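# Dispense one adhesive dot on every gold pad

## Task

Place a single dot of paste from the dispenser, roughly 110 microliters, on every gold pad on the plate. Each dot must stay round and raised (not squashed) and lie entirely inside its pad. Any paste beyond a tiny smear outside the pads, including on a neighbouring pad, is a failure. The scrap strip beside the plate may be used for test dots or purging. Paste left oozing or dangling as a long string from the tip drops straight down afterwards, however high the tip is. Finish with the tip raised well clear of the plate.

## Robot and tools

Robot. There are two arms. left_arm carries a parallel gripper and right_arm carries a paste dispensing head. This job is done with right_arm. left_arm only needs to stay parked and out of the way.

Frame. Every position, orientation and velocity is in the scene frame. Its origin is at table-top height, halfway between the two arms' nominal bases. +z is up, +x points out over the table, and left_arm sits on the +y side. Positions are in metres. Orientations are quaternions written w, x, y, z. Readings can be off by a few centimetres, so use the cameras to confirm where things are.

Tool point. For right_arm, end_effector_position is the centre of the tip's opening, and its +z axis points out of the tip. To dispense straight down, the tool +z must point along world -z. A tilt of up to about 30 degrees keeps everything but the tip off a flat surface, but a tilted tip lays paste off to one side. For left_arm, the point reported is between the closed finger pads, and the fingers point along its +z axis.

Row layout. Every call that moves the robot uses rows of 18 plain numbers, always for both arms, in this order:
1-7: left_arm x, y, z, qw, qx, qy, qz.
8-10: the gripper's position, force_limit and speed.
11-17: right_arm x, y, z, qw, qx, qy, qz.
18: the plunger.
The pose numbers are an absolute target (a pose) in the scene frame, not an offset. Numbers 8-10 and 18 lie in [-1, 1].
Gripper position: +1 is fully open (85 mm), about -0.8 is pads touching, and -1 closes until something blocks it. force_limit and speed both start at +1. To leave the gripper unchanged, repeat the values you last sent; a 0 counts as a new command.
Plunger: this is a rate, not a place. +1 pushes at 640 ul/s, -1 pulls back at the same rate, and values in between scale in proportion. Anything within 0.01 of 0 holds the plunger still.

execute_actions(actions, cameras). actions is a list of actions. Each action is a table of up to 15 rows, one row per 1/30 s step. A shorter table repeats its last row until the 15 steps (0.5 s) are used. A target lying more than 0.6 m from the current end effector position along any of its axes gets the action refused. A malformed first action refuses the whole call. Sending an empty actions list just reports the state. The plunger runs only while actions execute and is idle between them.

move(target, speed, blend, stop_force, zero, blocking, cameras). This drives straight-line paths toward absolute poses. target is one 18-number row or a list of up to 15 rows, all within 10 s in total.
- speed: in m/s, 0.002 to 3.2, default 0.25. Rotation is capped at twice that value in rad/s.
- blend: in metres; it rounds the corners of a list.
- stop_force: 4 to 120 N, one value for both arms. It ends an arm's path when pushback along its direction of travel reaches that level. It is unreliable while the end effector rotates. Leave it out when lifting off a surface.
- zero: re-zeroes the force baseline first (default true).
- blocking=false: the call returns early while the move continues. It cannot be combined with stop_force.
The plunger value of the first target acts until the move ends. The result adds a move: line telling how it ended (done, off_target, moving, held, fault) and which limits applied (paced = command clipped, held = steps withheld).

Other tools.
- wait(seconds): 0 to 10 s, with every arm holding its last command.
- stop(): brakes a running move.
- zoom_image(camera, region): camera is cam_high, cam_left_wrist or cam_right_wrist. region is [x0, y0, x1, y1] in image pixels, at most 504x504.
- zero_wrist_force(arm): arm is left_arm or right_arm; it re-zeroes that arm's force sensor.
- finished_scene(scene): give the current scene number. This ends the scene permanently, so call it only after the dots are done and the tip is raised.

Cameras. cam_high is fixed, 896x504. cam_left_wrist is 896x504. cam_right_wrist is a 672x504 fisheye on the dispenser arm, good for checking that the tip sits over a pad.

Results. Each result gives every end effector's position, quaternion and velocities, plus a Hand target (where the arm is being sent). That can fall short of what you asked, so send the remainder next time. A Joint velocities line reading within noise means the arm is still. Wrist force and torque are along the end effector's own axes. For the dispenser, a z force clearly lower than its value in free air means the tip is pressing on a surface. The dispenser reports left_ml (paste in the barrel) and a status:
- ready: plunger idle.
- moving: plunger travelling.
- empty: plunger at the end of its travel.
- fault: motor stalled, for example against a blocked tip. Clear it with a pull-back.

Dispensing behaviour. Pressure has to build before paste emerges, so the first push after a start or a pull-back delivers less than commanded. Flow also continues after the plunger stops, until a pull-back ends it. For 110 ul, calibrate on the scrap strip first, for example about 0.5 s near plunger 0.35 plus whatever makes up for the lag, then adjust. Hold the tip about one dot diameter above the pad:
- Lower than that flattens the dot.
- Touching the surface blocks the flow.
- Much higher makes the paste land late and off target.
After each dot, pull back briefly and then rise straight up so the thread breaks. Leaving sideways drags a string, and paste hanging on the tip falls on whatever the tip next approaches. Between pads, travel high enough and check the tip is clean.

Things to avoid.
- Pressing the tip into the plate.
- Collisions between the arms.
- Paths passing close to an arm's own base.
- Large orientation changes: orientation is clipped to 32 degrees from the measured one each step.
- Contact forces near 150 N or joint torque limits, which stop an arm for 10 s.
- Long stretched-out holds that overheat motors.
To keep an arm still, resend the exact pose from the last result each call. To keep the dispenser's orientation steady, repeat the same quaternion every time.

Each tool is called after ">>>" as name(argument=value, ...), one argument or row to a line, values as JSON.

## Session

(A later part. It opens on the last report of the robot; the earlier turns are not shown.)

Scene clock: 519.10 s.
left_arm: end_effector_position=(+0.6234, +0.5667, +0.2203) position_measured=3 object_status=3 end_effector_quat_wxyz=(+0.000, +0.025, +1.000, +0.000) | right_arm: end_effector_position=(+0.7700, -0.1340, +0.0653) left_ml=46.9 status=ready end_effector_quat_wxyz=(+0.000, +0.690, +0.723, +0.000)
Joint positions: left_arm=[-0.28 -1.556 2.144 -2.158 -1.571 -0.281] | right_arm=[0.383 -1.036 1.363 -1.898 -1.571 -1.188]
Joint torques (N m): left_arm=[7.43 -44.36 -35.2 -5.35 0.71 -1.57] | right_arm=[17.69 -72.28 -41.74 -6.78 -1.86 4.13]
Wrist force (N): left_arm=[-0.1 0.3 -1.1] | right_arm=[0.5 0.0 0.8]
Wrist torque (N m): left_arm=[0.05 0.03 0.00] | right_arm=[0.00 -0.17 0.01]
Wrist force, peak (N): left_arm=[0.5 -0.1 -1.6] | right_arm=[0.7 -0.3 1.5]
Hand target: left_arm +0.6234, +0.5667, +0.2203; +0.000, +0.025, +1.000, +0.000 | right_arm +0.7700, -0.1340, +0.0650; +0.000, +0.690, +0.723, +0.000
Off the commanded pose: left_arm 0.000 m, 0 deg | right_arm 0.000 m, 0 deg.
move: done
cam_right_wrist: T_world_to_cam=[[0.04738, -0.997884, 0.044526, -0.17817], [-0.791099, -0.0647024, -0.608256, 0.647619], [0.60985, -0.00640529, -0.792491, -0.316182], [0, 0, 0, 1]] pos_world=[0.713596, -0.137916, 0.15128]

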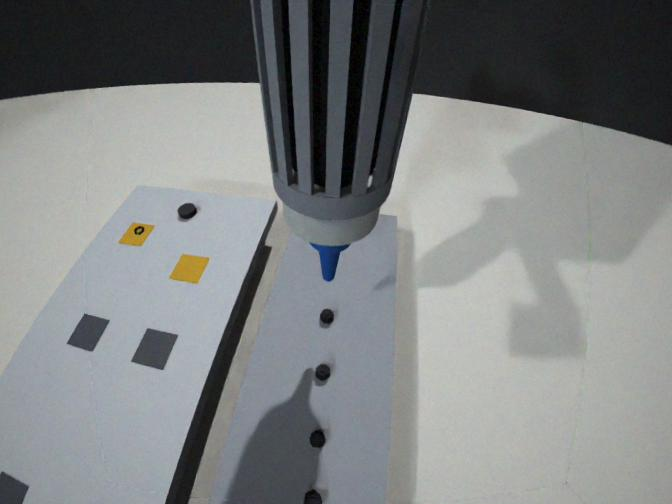

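>>> move(
  target=[
    [0.6234,0.5667,0.2203,0,0.025,1,0,1,1,1,0.6727,-0.0540,0.065,0,0.690,0.723,0,0],
    [0.6234,0.5667,0.2203,0,0.025,1,0,1,1,1,0.6727,-0.0540,0.0353,0,0.690,0.723,0,0],
  ],
  speed=[0.2, 0.1],
  blend=[0.01, 0],
  cameras=[],
)

>>> execute_actions(
  actions=[
    [[0.6234,0.5667,0.2203,0,0.025,1,0,1,1,1,0.6727,-0.0540,0.0353,0,0.690,0.723,0,0.5]],
    [[0.6234,0.5667,0.2203,0,0.025,1,0,1,1,1,0.6727,-0.0540,0.0353,0,0.690,0.723,0,0]],
    [[0.6234,0.5667,0.2203,0,0.025,1,0,1,1,1,0.6727,-0.0540,0.0353,0,0.690,0.723,0,0]],
    [[0.6234,0.5667,0.2203,0,0.025,1,0,1,1,1,0.6727,-0.0540,0.0353,0,0.690,0.723,0,0]],
    [[0.6234,0.5667,0.2203,0,0.025,1,0,1,1,1,0.6727,-0.0540,0.0353,0,0.690,0.723,0,-0.469],[0.6234,0.5667,0.2203,0,0.025,1,0,1,1,1,0.6727,-0.0540,0.0353,0,0.690,0.723,0,-0.469],[0.6234,0.5667,0.2203,0,0.025,1,0,1,1,1,0.6727,-0.0540,0.0353,0,0.690,0.723,0,-0.469],[0.6234,0.5667,0.2203,0,0.025,1,0,1,1,1,0.6727,-0.0540,0.0353,0,0.690,0.723,0,-0.469],[0.6234,0.5667,0.2203,0,0.025,1,0,1,1,1,0.6727,-0.0540,0.0353,0,0.690,0.723,0,-0.469],[0.6234,0.5667,0.2203,0,0.025,1,0,1,1,1,0.6727,-0.0540,0.0353,0,0.690,0.723,0,0]],
  ],
  cameras=["cam_right_wrist"],
)

>>> zoom_image(
  camera="cam_right_wrist",
  region=[270, 220, 390, 310],
)

>>> move(
  target=[
    [0.6234,0.5667,0.2203,0,0.025,1,0,1,1,1,0.6727,-0.0540,0.065,0,0.690,0.723,0,0],
    [0.6234,0.5667,0.2203,0,0.025,1,0,1,1,1,0.7928,-0.0609,0.065,0,0.690,0.723,0,0],
    [0.6234,0.5667,0.2203,0,0.025,1,0,1,1,1,0.7928,-0.0609,0.0357,0,0.690,0.723,0,0],
  ],
  speed=[0.06, 0.2, 0.1],
  blend=[0.005, 0.01, 0],
  cameras=["cam_right_wrist"],
)

>>> execute_actions(
  actions=[
    [[0.6234,0.5667,0.2203,0,0.025,1,0,1,1,1,0.7928,-0.0609,0.0357,0,0.690,0.723,0,0.5]],
    [[0.6234,0.5667,0.2203,0,0.025,1,0,1,1,1,0.7928,-0.0609,0.0357,0,0.690,0.723,0,0]],
    [[0.6234,0.5667,0.2203,0,0.025,1,0,1,1,1,0.7928,-0.0609,0.0357,0,0.690,0.723,0,0]],
    [[0.6234,0.5667,0.2203,0,0.025,1,0,1,1,1,0.7928,-0.0609,0.0357,0,0.690,0.723,0,0]],
    [[0.6234,0.5667,0.2203,0,0.025,1,0,1,1,1,0.7928,-0.0609,0.0357,0,0.690,0.723,0,-0.469],[0.6234,0.5667,0.2203,0,0.025,1,0,1,1,1,0.7928,-0.0609,0.0357,0,0.690,0.723,0,-0.469],[0.6234,0.5667,0.2203,0,0.025,1,0,1,1,1,0.7928,-0.0609,0.0357,0,0.690,0.723,0,-0.469],[0.6234,0.5667,0.2203,0,0.025,1,0,1,1,1,0.7928,-0.0609,0.0357,0,0.690,0.723,0,-0.469],[0.6234,0.5667,0.2203,0,0.025,1,0,1,1,1,0.7928,-0.0609,0.0357,0,0.690,0.723,0,-0.469],[0.6234,0.5667,0.2203,0,0.025,1,0,1,1,1,0.7928,-0.0609,0.0357,0,0.690,0.723,0,0]],
  ],
  cameras=["cam_right_wrist"],
)

>>> zoom_image(
  camera="cam_right_wrist",
  region=[270, 220, 390, 310],
)

>>> move(
  target=[
    [0.6234,0.5667,0.2203,0,0.025,1,0,1,1,1,0.7928,-0.0609,0.065,0,0.690,0.723,0,0],
    [0.6234,0.5667,0.2203,0,0.025,1,0,1,1,1,0.8135,-0.0200,0.065,0,0.690,0.723,0,0],
    [0.6234,0.5667,0.2203,0,0.025,1,0,1,1,1,0.8135,-0.0200,0.0359,0,0.690,0.723,0,0],
  ],
  speed=[0.06, 0.2, 0.1],
  blend=[0.005, 0.01, 0],
  cameras=["cam_right_wrist"],
)

>>> execute_actions(
  actions=[
    [[0.6234,0.5667,0.2203,0,0.025,1,0,1,1,1,0.8135,-0.0200,0.0359,0,0.690,0.723,0,0.5]],
    [[0.6234,0.5667,0.2203,0,0.025,1,0,1,1,1,0.8135,-0.0200,0.0359,0,0.690,0.723,0,0]],
    [[0.6234,0.5667,0.2203,0,0.025,1,0,1,1,1,0.8135,-0.0200,0.0359,0,0.690,0.723,0,0]],
    [[0.6234,0.5667,0.2203,0,0.025,1,0,1,1,1,0.8135,-0.0200,0.0359,0,0.690,0.723,0,0]],
    [[0.6234,0.5667,0.2203,0,0.025,1,0,1,1,1,0.8135,-0.0200,0.0359,0,0.690,0.723,0,-0.469]],
  ],
  cameras=["cam_right_wrist"],
)

>>> zoom_image(
  camera="cam_right_wrist",
  region=[270, 220, 390, 310],
)

>>> move(
  target=[
    [0.6234,0.5667,0.2203,0,0.025,1,0,1,1,1,0.8135,-0.0200,0.065,0,0.690,0.723,0,0],
    [0.6234,0.5667,0.2203,0,0.025,1,0,1,1,1,0.8135,-0.0200,0.150,0,0.690,0.723,0,0],
  ],
  speed=[0.06, 0.15],
  cameras=["cam_high", "cam_right_wrist"],
)

>>> zoom_image(
  camera="cam_right_wrist",
  region=[180, 260, 500, 500],
)

Scene clock: 582.27 s.
left_arm: end_effector_position=(+0.6234, +0.5667, +0.2203) position_measured=3 object_status=3 end_effector_quat_wxyz=(+0.000, +0.025, +1.000, +0.000) | right_arm: end_effector_position=(+0.6726, -0.0540, +0.0351) left_ml=46.9 status=ready end_effector_quat_wxyz=(+0.000, +0.690, +0.723, +0.000)
Joint positions: left_arm=[-0.28 -1.556 2.144 -2.158 -1.571 -0.281] | right_arm=[0.505 -1.06 1.457 -1.968 -1.571 -1.067]
Joint torques (N m): left_arm=[4.91 -46.31 -34.1 -5.51 0.57 -1.05] | right_arm=[-16.55 -105.57 -56.41 -1.38 -2.49 -3.5]
Wrist force (N): left_arm=[-0.3 0.1 -1.5] | right_arm=[0.7 -0.1 0.6]
Wrist torque (N m): left_arm=[0.02 0.06 0.00] | right_arm=[-0.05 -0.29 0.03]
Wrist force, peak (N): left_arm=[0.3 -0.1 -2.1] | right_arm=[2.4 -1.8 -0.9]
Hand target: left_arm +0.6234, +0.5667, +0.2203; +0.000, +0.025, +1.000, +0.000 | right_arm +0.6727, -0.0540, +0.0353; +0.000, +0.690, +0.723, +0.000
Off the commanded pose: left_arm 0.000 m, 0 deg | right_arm 0.000 m, 0 deg.
move: done

Scene clock: 584.97 s.
left_arm: end_effector_position=(+0.6234, +0.5667, +0.2203) position_measured=3 object_status=3 end_effector_quat_wxyz=(+0.000, +0.025, +1.000, +0.000) | right_arm: end_effector_position=(+0.6727, -0.0540, +0.0353) left_ml=46.8 status=ready end_effector_quat_wxyz=(+0.000, +0.690, +0.723, +0.000)
Joint positions: left_arm=[-0.28 -1.556 2.144 -2.158 -1.571 -0.281] | right_arm=[0.504 -1.06 1.457 -1.968 -1.571 -1.067]
Joint torques (N m): left_arm=[4.43 -45.26 -34.36 -5.36 0.91 -1.12] | right_arm=[-16.93 -102.19 -49.63 -2.2 -1.87 -3.51]
Wrist force (N): left_arm=[0.6 0.3 -1.1] | right_arm=[0.6 -0.3 0.6]
Wrist torque (N m): left_arm=[0.07 -0.08 0.00] | right_arm=[-0.11 -0.24 0.04]
Wrist force, peak (N): left_arm=[0.7 -0.2 -2.0] | right_arm=[0.9 -0.1 1.2]
Hand target: left_arm +0.6234, +0.5667, +0.2203; +0.000, +0.025, +1.000, +0.000 | right_arm +0.6727, -0.0540, +0.0353; +0.000, +0.690, +0.723, +0.000
Off the commanded pose: left_arm 0.000 m, 0 deg | right_arm 0.000 m, 0 deg.
cam_right_wrist: T_world_to_cam=[[0.047392, -0.997884, 0.0445177, -0.0923998], [-0.791232, -0.0647055, -0.608083, 0.557616], [0.609676, -0.00640561, -0.792625, -0.279843], [0, 0, 0, 1]] pos_world=[0.616196, -0.057916, 0.12138]

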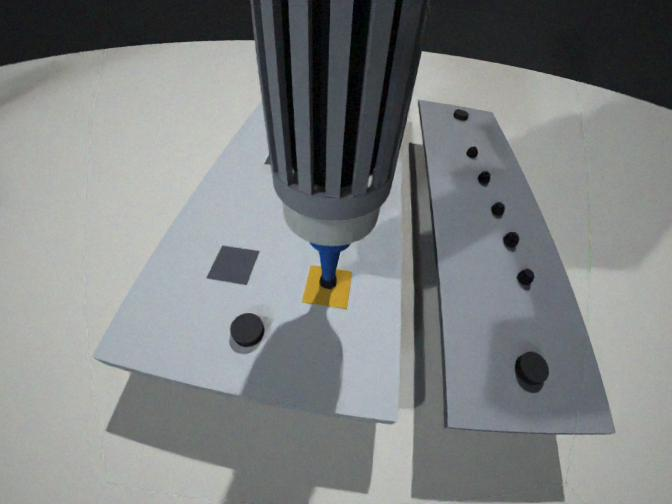

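Scaled by 4.200 (camera's finer frame: 960x720).

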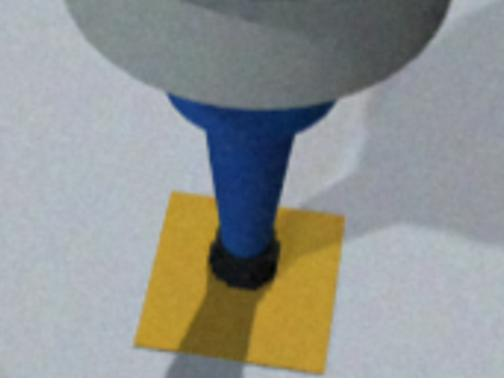

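Scene clock: 586.70 s.
left_arm: end_effector_position=(+0.6234, +0.5667, +0.2203) position_measured=3 object_status=3 end_effector_quat_wxyz=(+0.000, +0.025, +1.000, +0.000) | right_arm: end_effector_position=(+0.7928, -0.0610, +0.0355) left_ml=46.8 status=ready end_effector_quat_wxyz=(+0.000, +0.690, +0.723, +0.000) end_effector_velocity=(+0.001, +0.001, +0.003) end_effector_angular_velocity=(+0.001, -0.001, +0.001)
Joint positions: left_arm=[-0.28 -1.556 2.144 -2.158 -1.571 -0.281] | right_arm=[0.438 -0.919 1.228 -1.879 -1.571 -1.133]
Joint velocities: left_arm=[within noise] | right_arm=[0.001 0 -0.005 0.003 0 0]
Joint torques (N m): left_arm=[4.41 -45.43 -35.69 -5.5 0.53 -1] | right_arm=[17.75 -115.42 -56.55 -1.14 0.02 3.87]
Wrist force (N): left_arm=[0.0 0.1 -1.3] | right_arm=[0.8 -0.4 0.2]
Wrist torque (N m): left_arm=[0.02 0.01 0.00] | right_arm=[-0.16 -0.28 0.05]
Wrist force, peak (N): left_arm=[0.3 -0.1 -2.3] | right_arm=[1.2 -2.7 -0.8]
Hand target: left_arm +0.6234, +0.5667, +0.2203; +0.000, +0.025, +1.000, +0.000 | right_arm +0.7928, -0.0609, +0.0357; +0.000, +0.690, +0.723, +0.000
Off the commanded pose: left_arm 0.000 m, 0 deg | right_arm 0.000 m, 0 deg.
move: done
cam_right_wrist: T_world_to_cam=[[0.047336, -0.997883, 0.0445889, -0.105053], [-0.791322, -0.0647035, -0.607966, 0.652382], [0.609565, -0.00650548, -0.79271, -0.353005], [0, 0, 0, 1]] pos_world=[0.736396, -0.064916, 0.12148]

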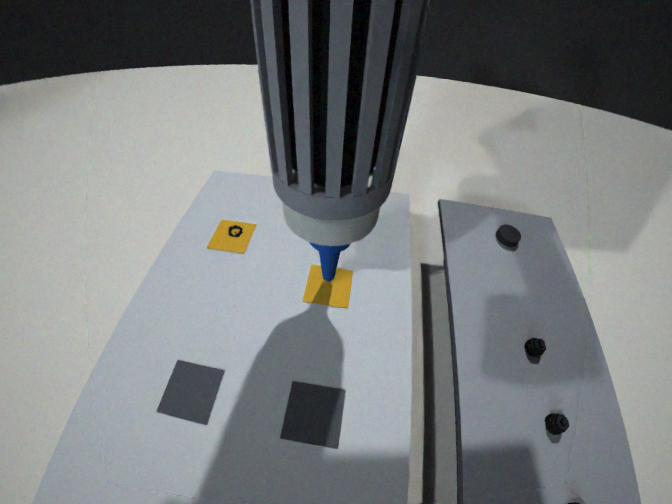

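Scene clock: 589.40 s.
left_arm: end_effector_position=(+0.6234, +0.5667, +0.2203) position_measured=3 object_status=3 end_effector_quat_wxyz=(+0.000, +0.025, +1.000, +0.000) | right_arm: end_effector_position=(+0.7928, -0.0609, +0.0357) left_ml=46.7 status=ready end_effector_quat_wxyz=(+0.000, +0.690, +0.723, +0.000)
Joint positions: left_arm=[-0.28 -1.556 2.144 -2.158 -1.571 -0.281] | right_arm=[0.438 -0.92 1.228 -1.879 -1.571 -1.133]
Joint torques (N m): left_arm=[5.46 -45.06 -35.28 -5.54 0.72 -0.75] | right_arm=[17 -116.6 -50.54 -2.3 0.78 3.81]
Wrist force (N): left_arm=[0.5 0.2 -1.2] | right_arm=[0.8 -0.3 0.3]
Wrist torque (N m): left_arm=[0.05 -0.07 0.00] | right_arm=[-0.11 -0.29 0.05]
Wrist force, peak (N): left_arm=[0.6 -0.5 -2.0] | right_arm=[0.9 -0.5 0.8]
Hand target: left_arm +0.6234, +0.5667, +0.2203; +0.000, +0.025, +1.000, +0.000 | right_arm +0.7928, -0.0609, +0.0357; +0.000, +0.690, +0.723, +0.000
Off the commanded pose: left_arm 0.000 m, 0 deg | right_arm 0.000 m, 0 deg.
cam_right_wrist: T_world_to_cam=[[0.047392, -0.997884, 0.0445177, -0.104995], [-0.791232, -0.0647055, -0.608083, 0.65244], [0.609676, -0.00640561, -0.792625, -0.352792], [0, 0, 0, 1]] pos_world=[0.736296, -0.064816, 0.12178]

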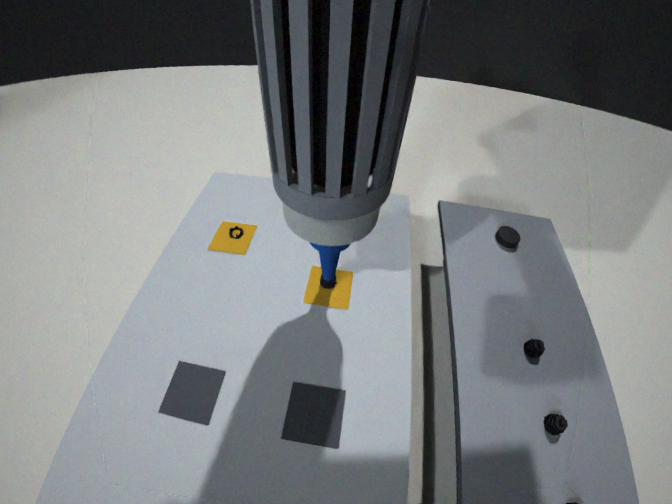

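Scaled by 4.200 (camera's finer frame: 960x720).

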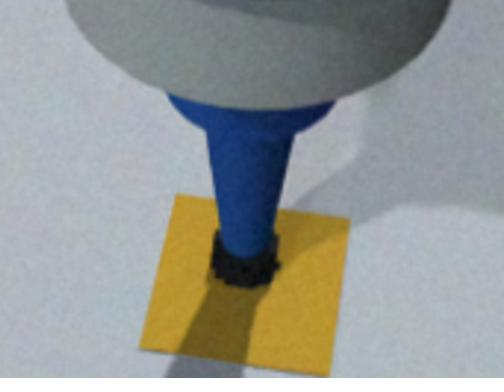

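Scene clock: 590.73 s.
left_arm: end_effector_position=(+0.6234, +0.5667, +0.2203) position_measured=3 object_status=3 end_effector_quat_wxyz=(+0.000, +0.025, +1.000, +0.000) | right_arm: end_effector_position=(+0.8134, -0.0200, +0.0357) left_ml=46.7 status=ready end_effector_quat_wxyz=(+0.000, +0.690, +0.723, +0.000)
Joint positions: left_arm=[-0.28 -1.556 2.144 -2.158 -1.571 -0.281] | right_arm=[0.463 -0.848 1.106 -1.828 -1.571 -1.108]
Joint torques (N m): left_arm=[5.01 -44.21 -34.93 -5.56 0.68 -0.76] | right_arm=[-17.18 -122.23 -56.56 -1.47 -2.51 -3.4]
Wrist force (N): left_arm=[0.4 0.0 -1.8] | right_arm=[0.7 -0.2 0.4]
Wrist torque (N m): left_arm=[0.02 -0.06 0.00] | right_arm=[-0.09 -0.24 0.05]
Wrist force, peak (N): left_arm=[0.4 0.0 -1.8] | right_arm=[3.4 0.4 -0.5]
Hand target: left_arm +0.6234, +0.5667, +0.2203; +0.000, +0.025, +1.000, +0.000 | right_arm +0.8135, -0.0200, +0.0359; +0.000, +0.690, +0.723, +0.000
Off the commanded pose: left_arm 0.000 m, 0 deg | right_arm 0.000 m, 0 deg.
move: done
cam_right_wrist: T_world_to_cam=[[0.0474144, -0.997877, 0.0446501, -0.0651908], [-0.791317, -0.064803, -0.607962, 0.671451], [0.609565, -0.00650622, -0.79271, -0.365137], [0, 0, 0, 1]] pos_world=[0.756996, -0.023916, 0.12168]

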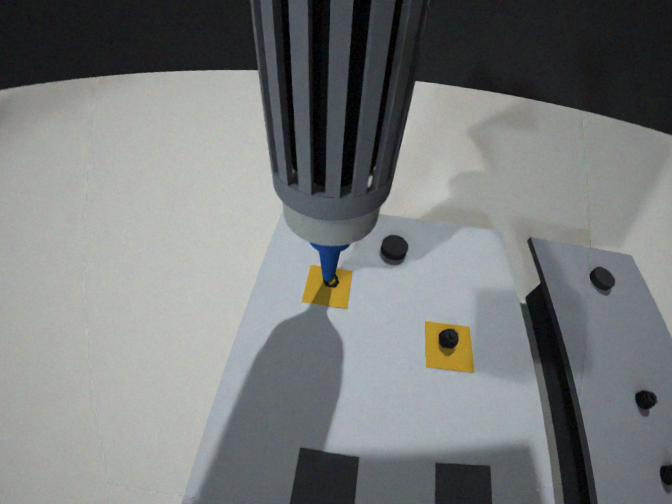

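Scene clock: 593.47 s.
left_arm: end_effector_position=(+0.6234, +0.5667, +0.2203) position_measured=3 object_status=3 end_effector_quat_wxyz=(+0.000, +0.025, +1.000, +0.000) | right_arm: end_effector_position=(+0.8135, -0.0200, +0.0359) left_ml=46.7 status=ready end_effector_quat_wxyz=(+0.000, +0.690, +0.723, +0.000)
Joint positions: left_arm=[-0.28 -1.556 2.144 -2.158 -1.571 -0.281] | right_arm=[0.463 -0.848 1.105 -1.828 -1.571 -1.108]
Joint torques (N m): left_arm=[6.07 -46.46 -35.58 -5.2 0.23 -1.2] | right_arm=[-14.38 -119.85 -53.34 -2.28 -1.91 -3.36]
Wrist force (N): left_arm=[0.5 0.3 -1.7] | right_arm=[0.9 -0.4 0.7]
Wrist torque (N m): left_arm=[0.06 -0.06 -0.01] | right_arm=[-0.17 -0.32 0.05]
Wrist force, peak (N): left_arm=[0.2 -0.1 -1.9] | right_arm=[1.0 0.0 1.2]
Hand target: left_arm +0.6234, +0.5667, +0.2203; +0.000, +0.025, +1.000, +0.000 | right_arm +0.8135, -0.0200, +0.0359; +0.000, +0.690, +0.723, +0.000
Off the commanded pose: left_arm 0.000 m, 0 deg | right_arm 0.000 m, 0 deg.
cam_right_wrist: T_world_to_cam=[[0.047392, -0.997884, 0.0445177, -0.0651713], [-0.791232, -0.0647055, -0.608083, 0.671586], [0.609676, -0.00640561, -0.792625, -0.364992], [0, 0, 0, 1]] pos_world=[0.756996, -0.023916, 0.12198]

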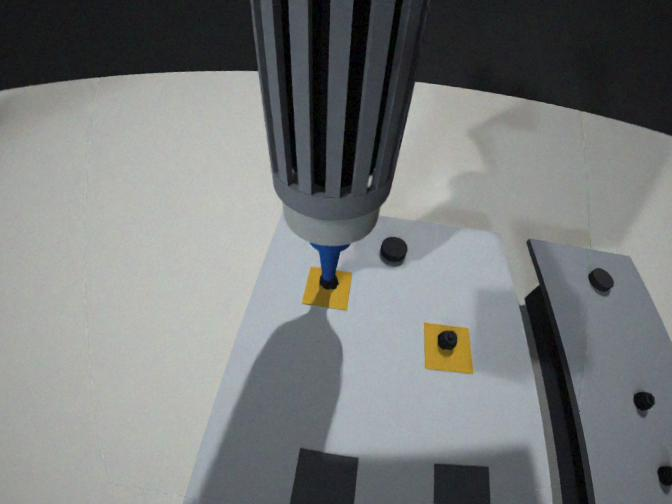

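Scaled by 4.200 (camera's finer frame: 960x720).

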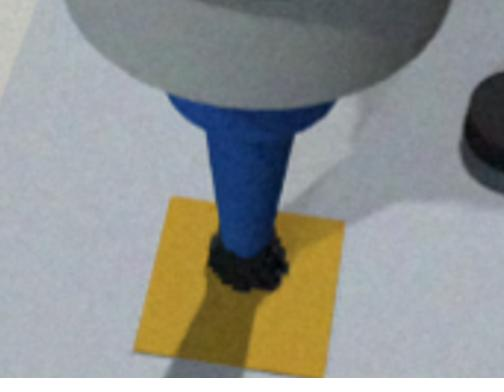

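Scene clock: 594.93 s.
left_arm: end_effector_position=(+0.6234, +0.5667, +0.2203) position_measured=3 object_status=3 end_effector_quat_wxyz=(+0.000, +0.025, +1.000, +0.000) | right_arm: end_effector_position=(+0.8135, -0.0200, +0.1501) left_ml=46.7 status=ready end_effector_quat_wxyz=(+0.000, +0.690, +0.723, +0.000)
Joint positions: left_arm=[-0.28 -1.556 2.144 -2.158 -1.571 -0.281] | right_arm=[0.463 -0.885 0.965 -1.651 -1.571 -1.108]
Joint torques (N m): left_arm=[4.47 -43.92 -35.5 -5.27 0.55 -1.01] | right_arm=[-12.26 -85.72 -45.2 -6.35 1.12 -2.85]
Wrist force (N): left_arm=[0.0 0.2 -1.6] | right_arm=[0.8 -0.5 0.7]
Wrist torque (N m): left_arm=[0.04 0.03 0.00] | right_arm=[-0.20 -0.29 0.06]
Wrist force, peak (N): left_arm=[0.4 0.0 -2.0] | right_arm=[0.5 -0.7 2.5]
Hand target: left_arm +0.6234, +0.5667, +0.2203; +0.000, +0.025, +1.000, +0.000 | right_arm +0.8135, -0.0200, +0.1500; +0.000, +0.690, +0.723, +0.000
Off the commanded pose: left_arm 0.000 m, 0 deg | right_arm 0.000 m, 0 deg.
move: done
cam_right_wrist: T_world_to_cam=[[0.0473826, -0.997884, 0.0445221, -0.0703445], [-0.791147, -0.0647016, -0.608194, 0.740924], [0.609788, -0.0064057, -0.792539, -0.274658], [0, 0, 0, 1]] pos_world=[0.756996, -0.024016, 0.23608]

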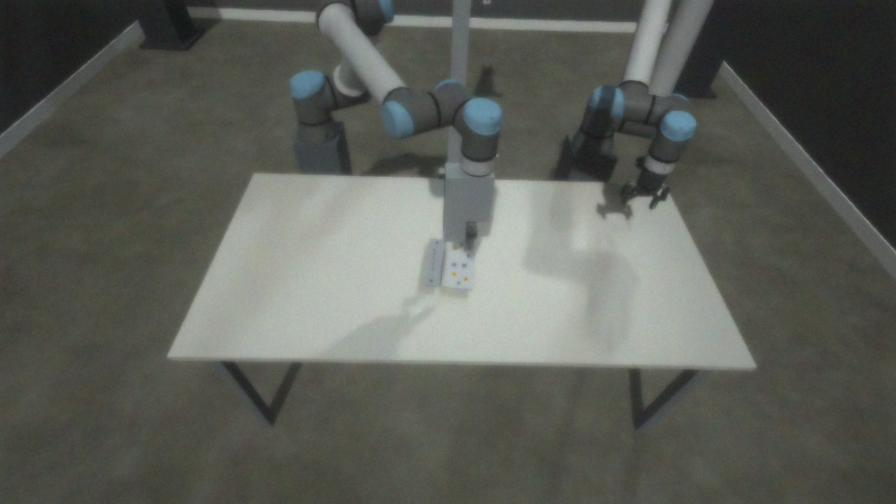

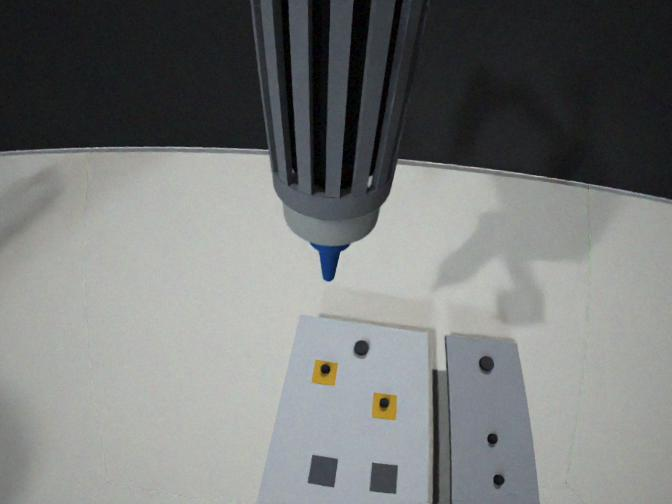

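Scaled by 1.575 (camera's finer frame: 960x720).

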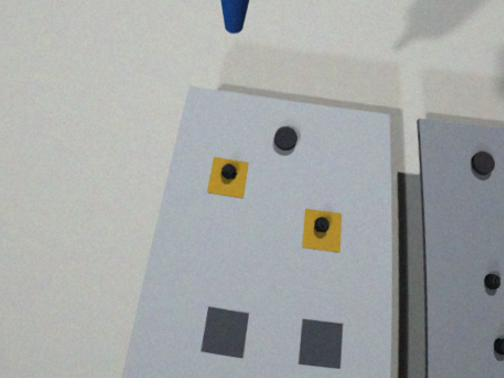

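>>> finished_scene(
  scene=1,
)

The scene is finished: the task was done.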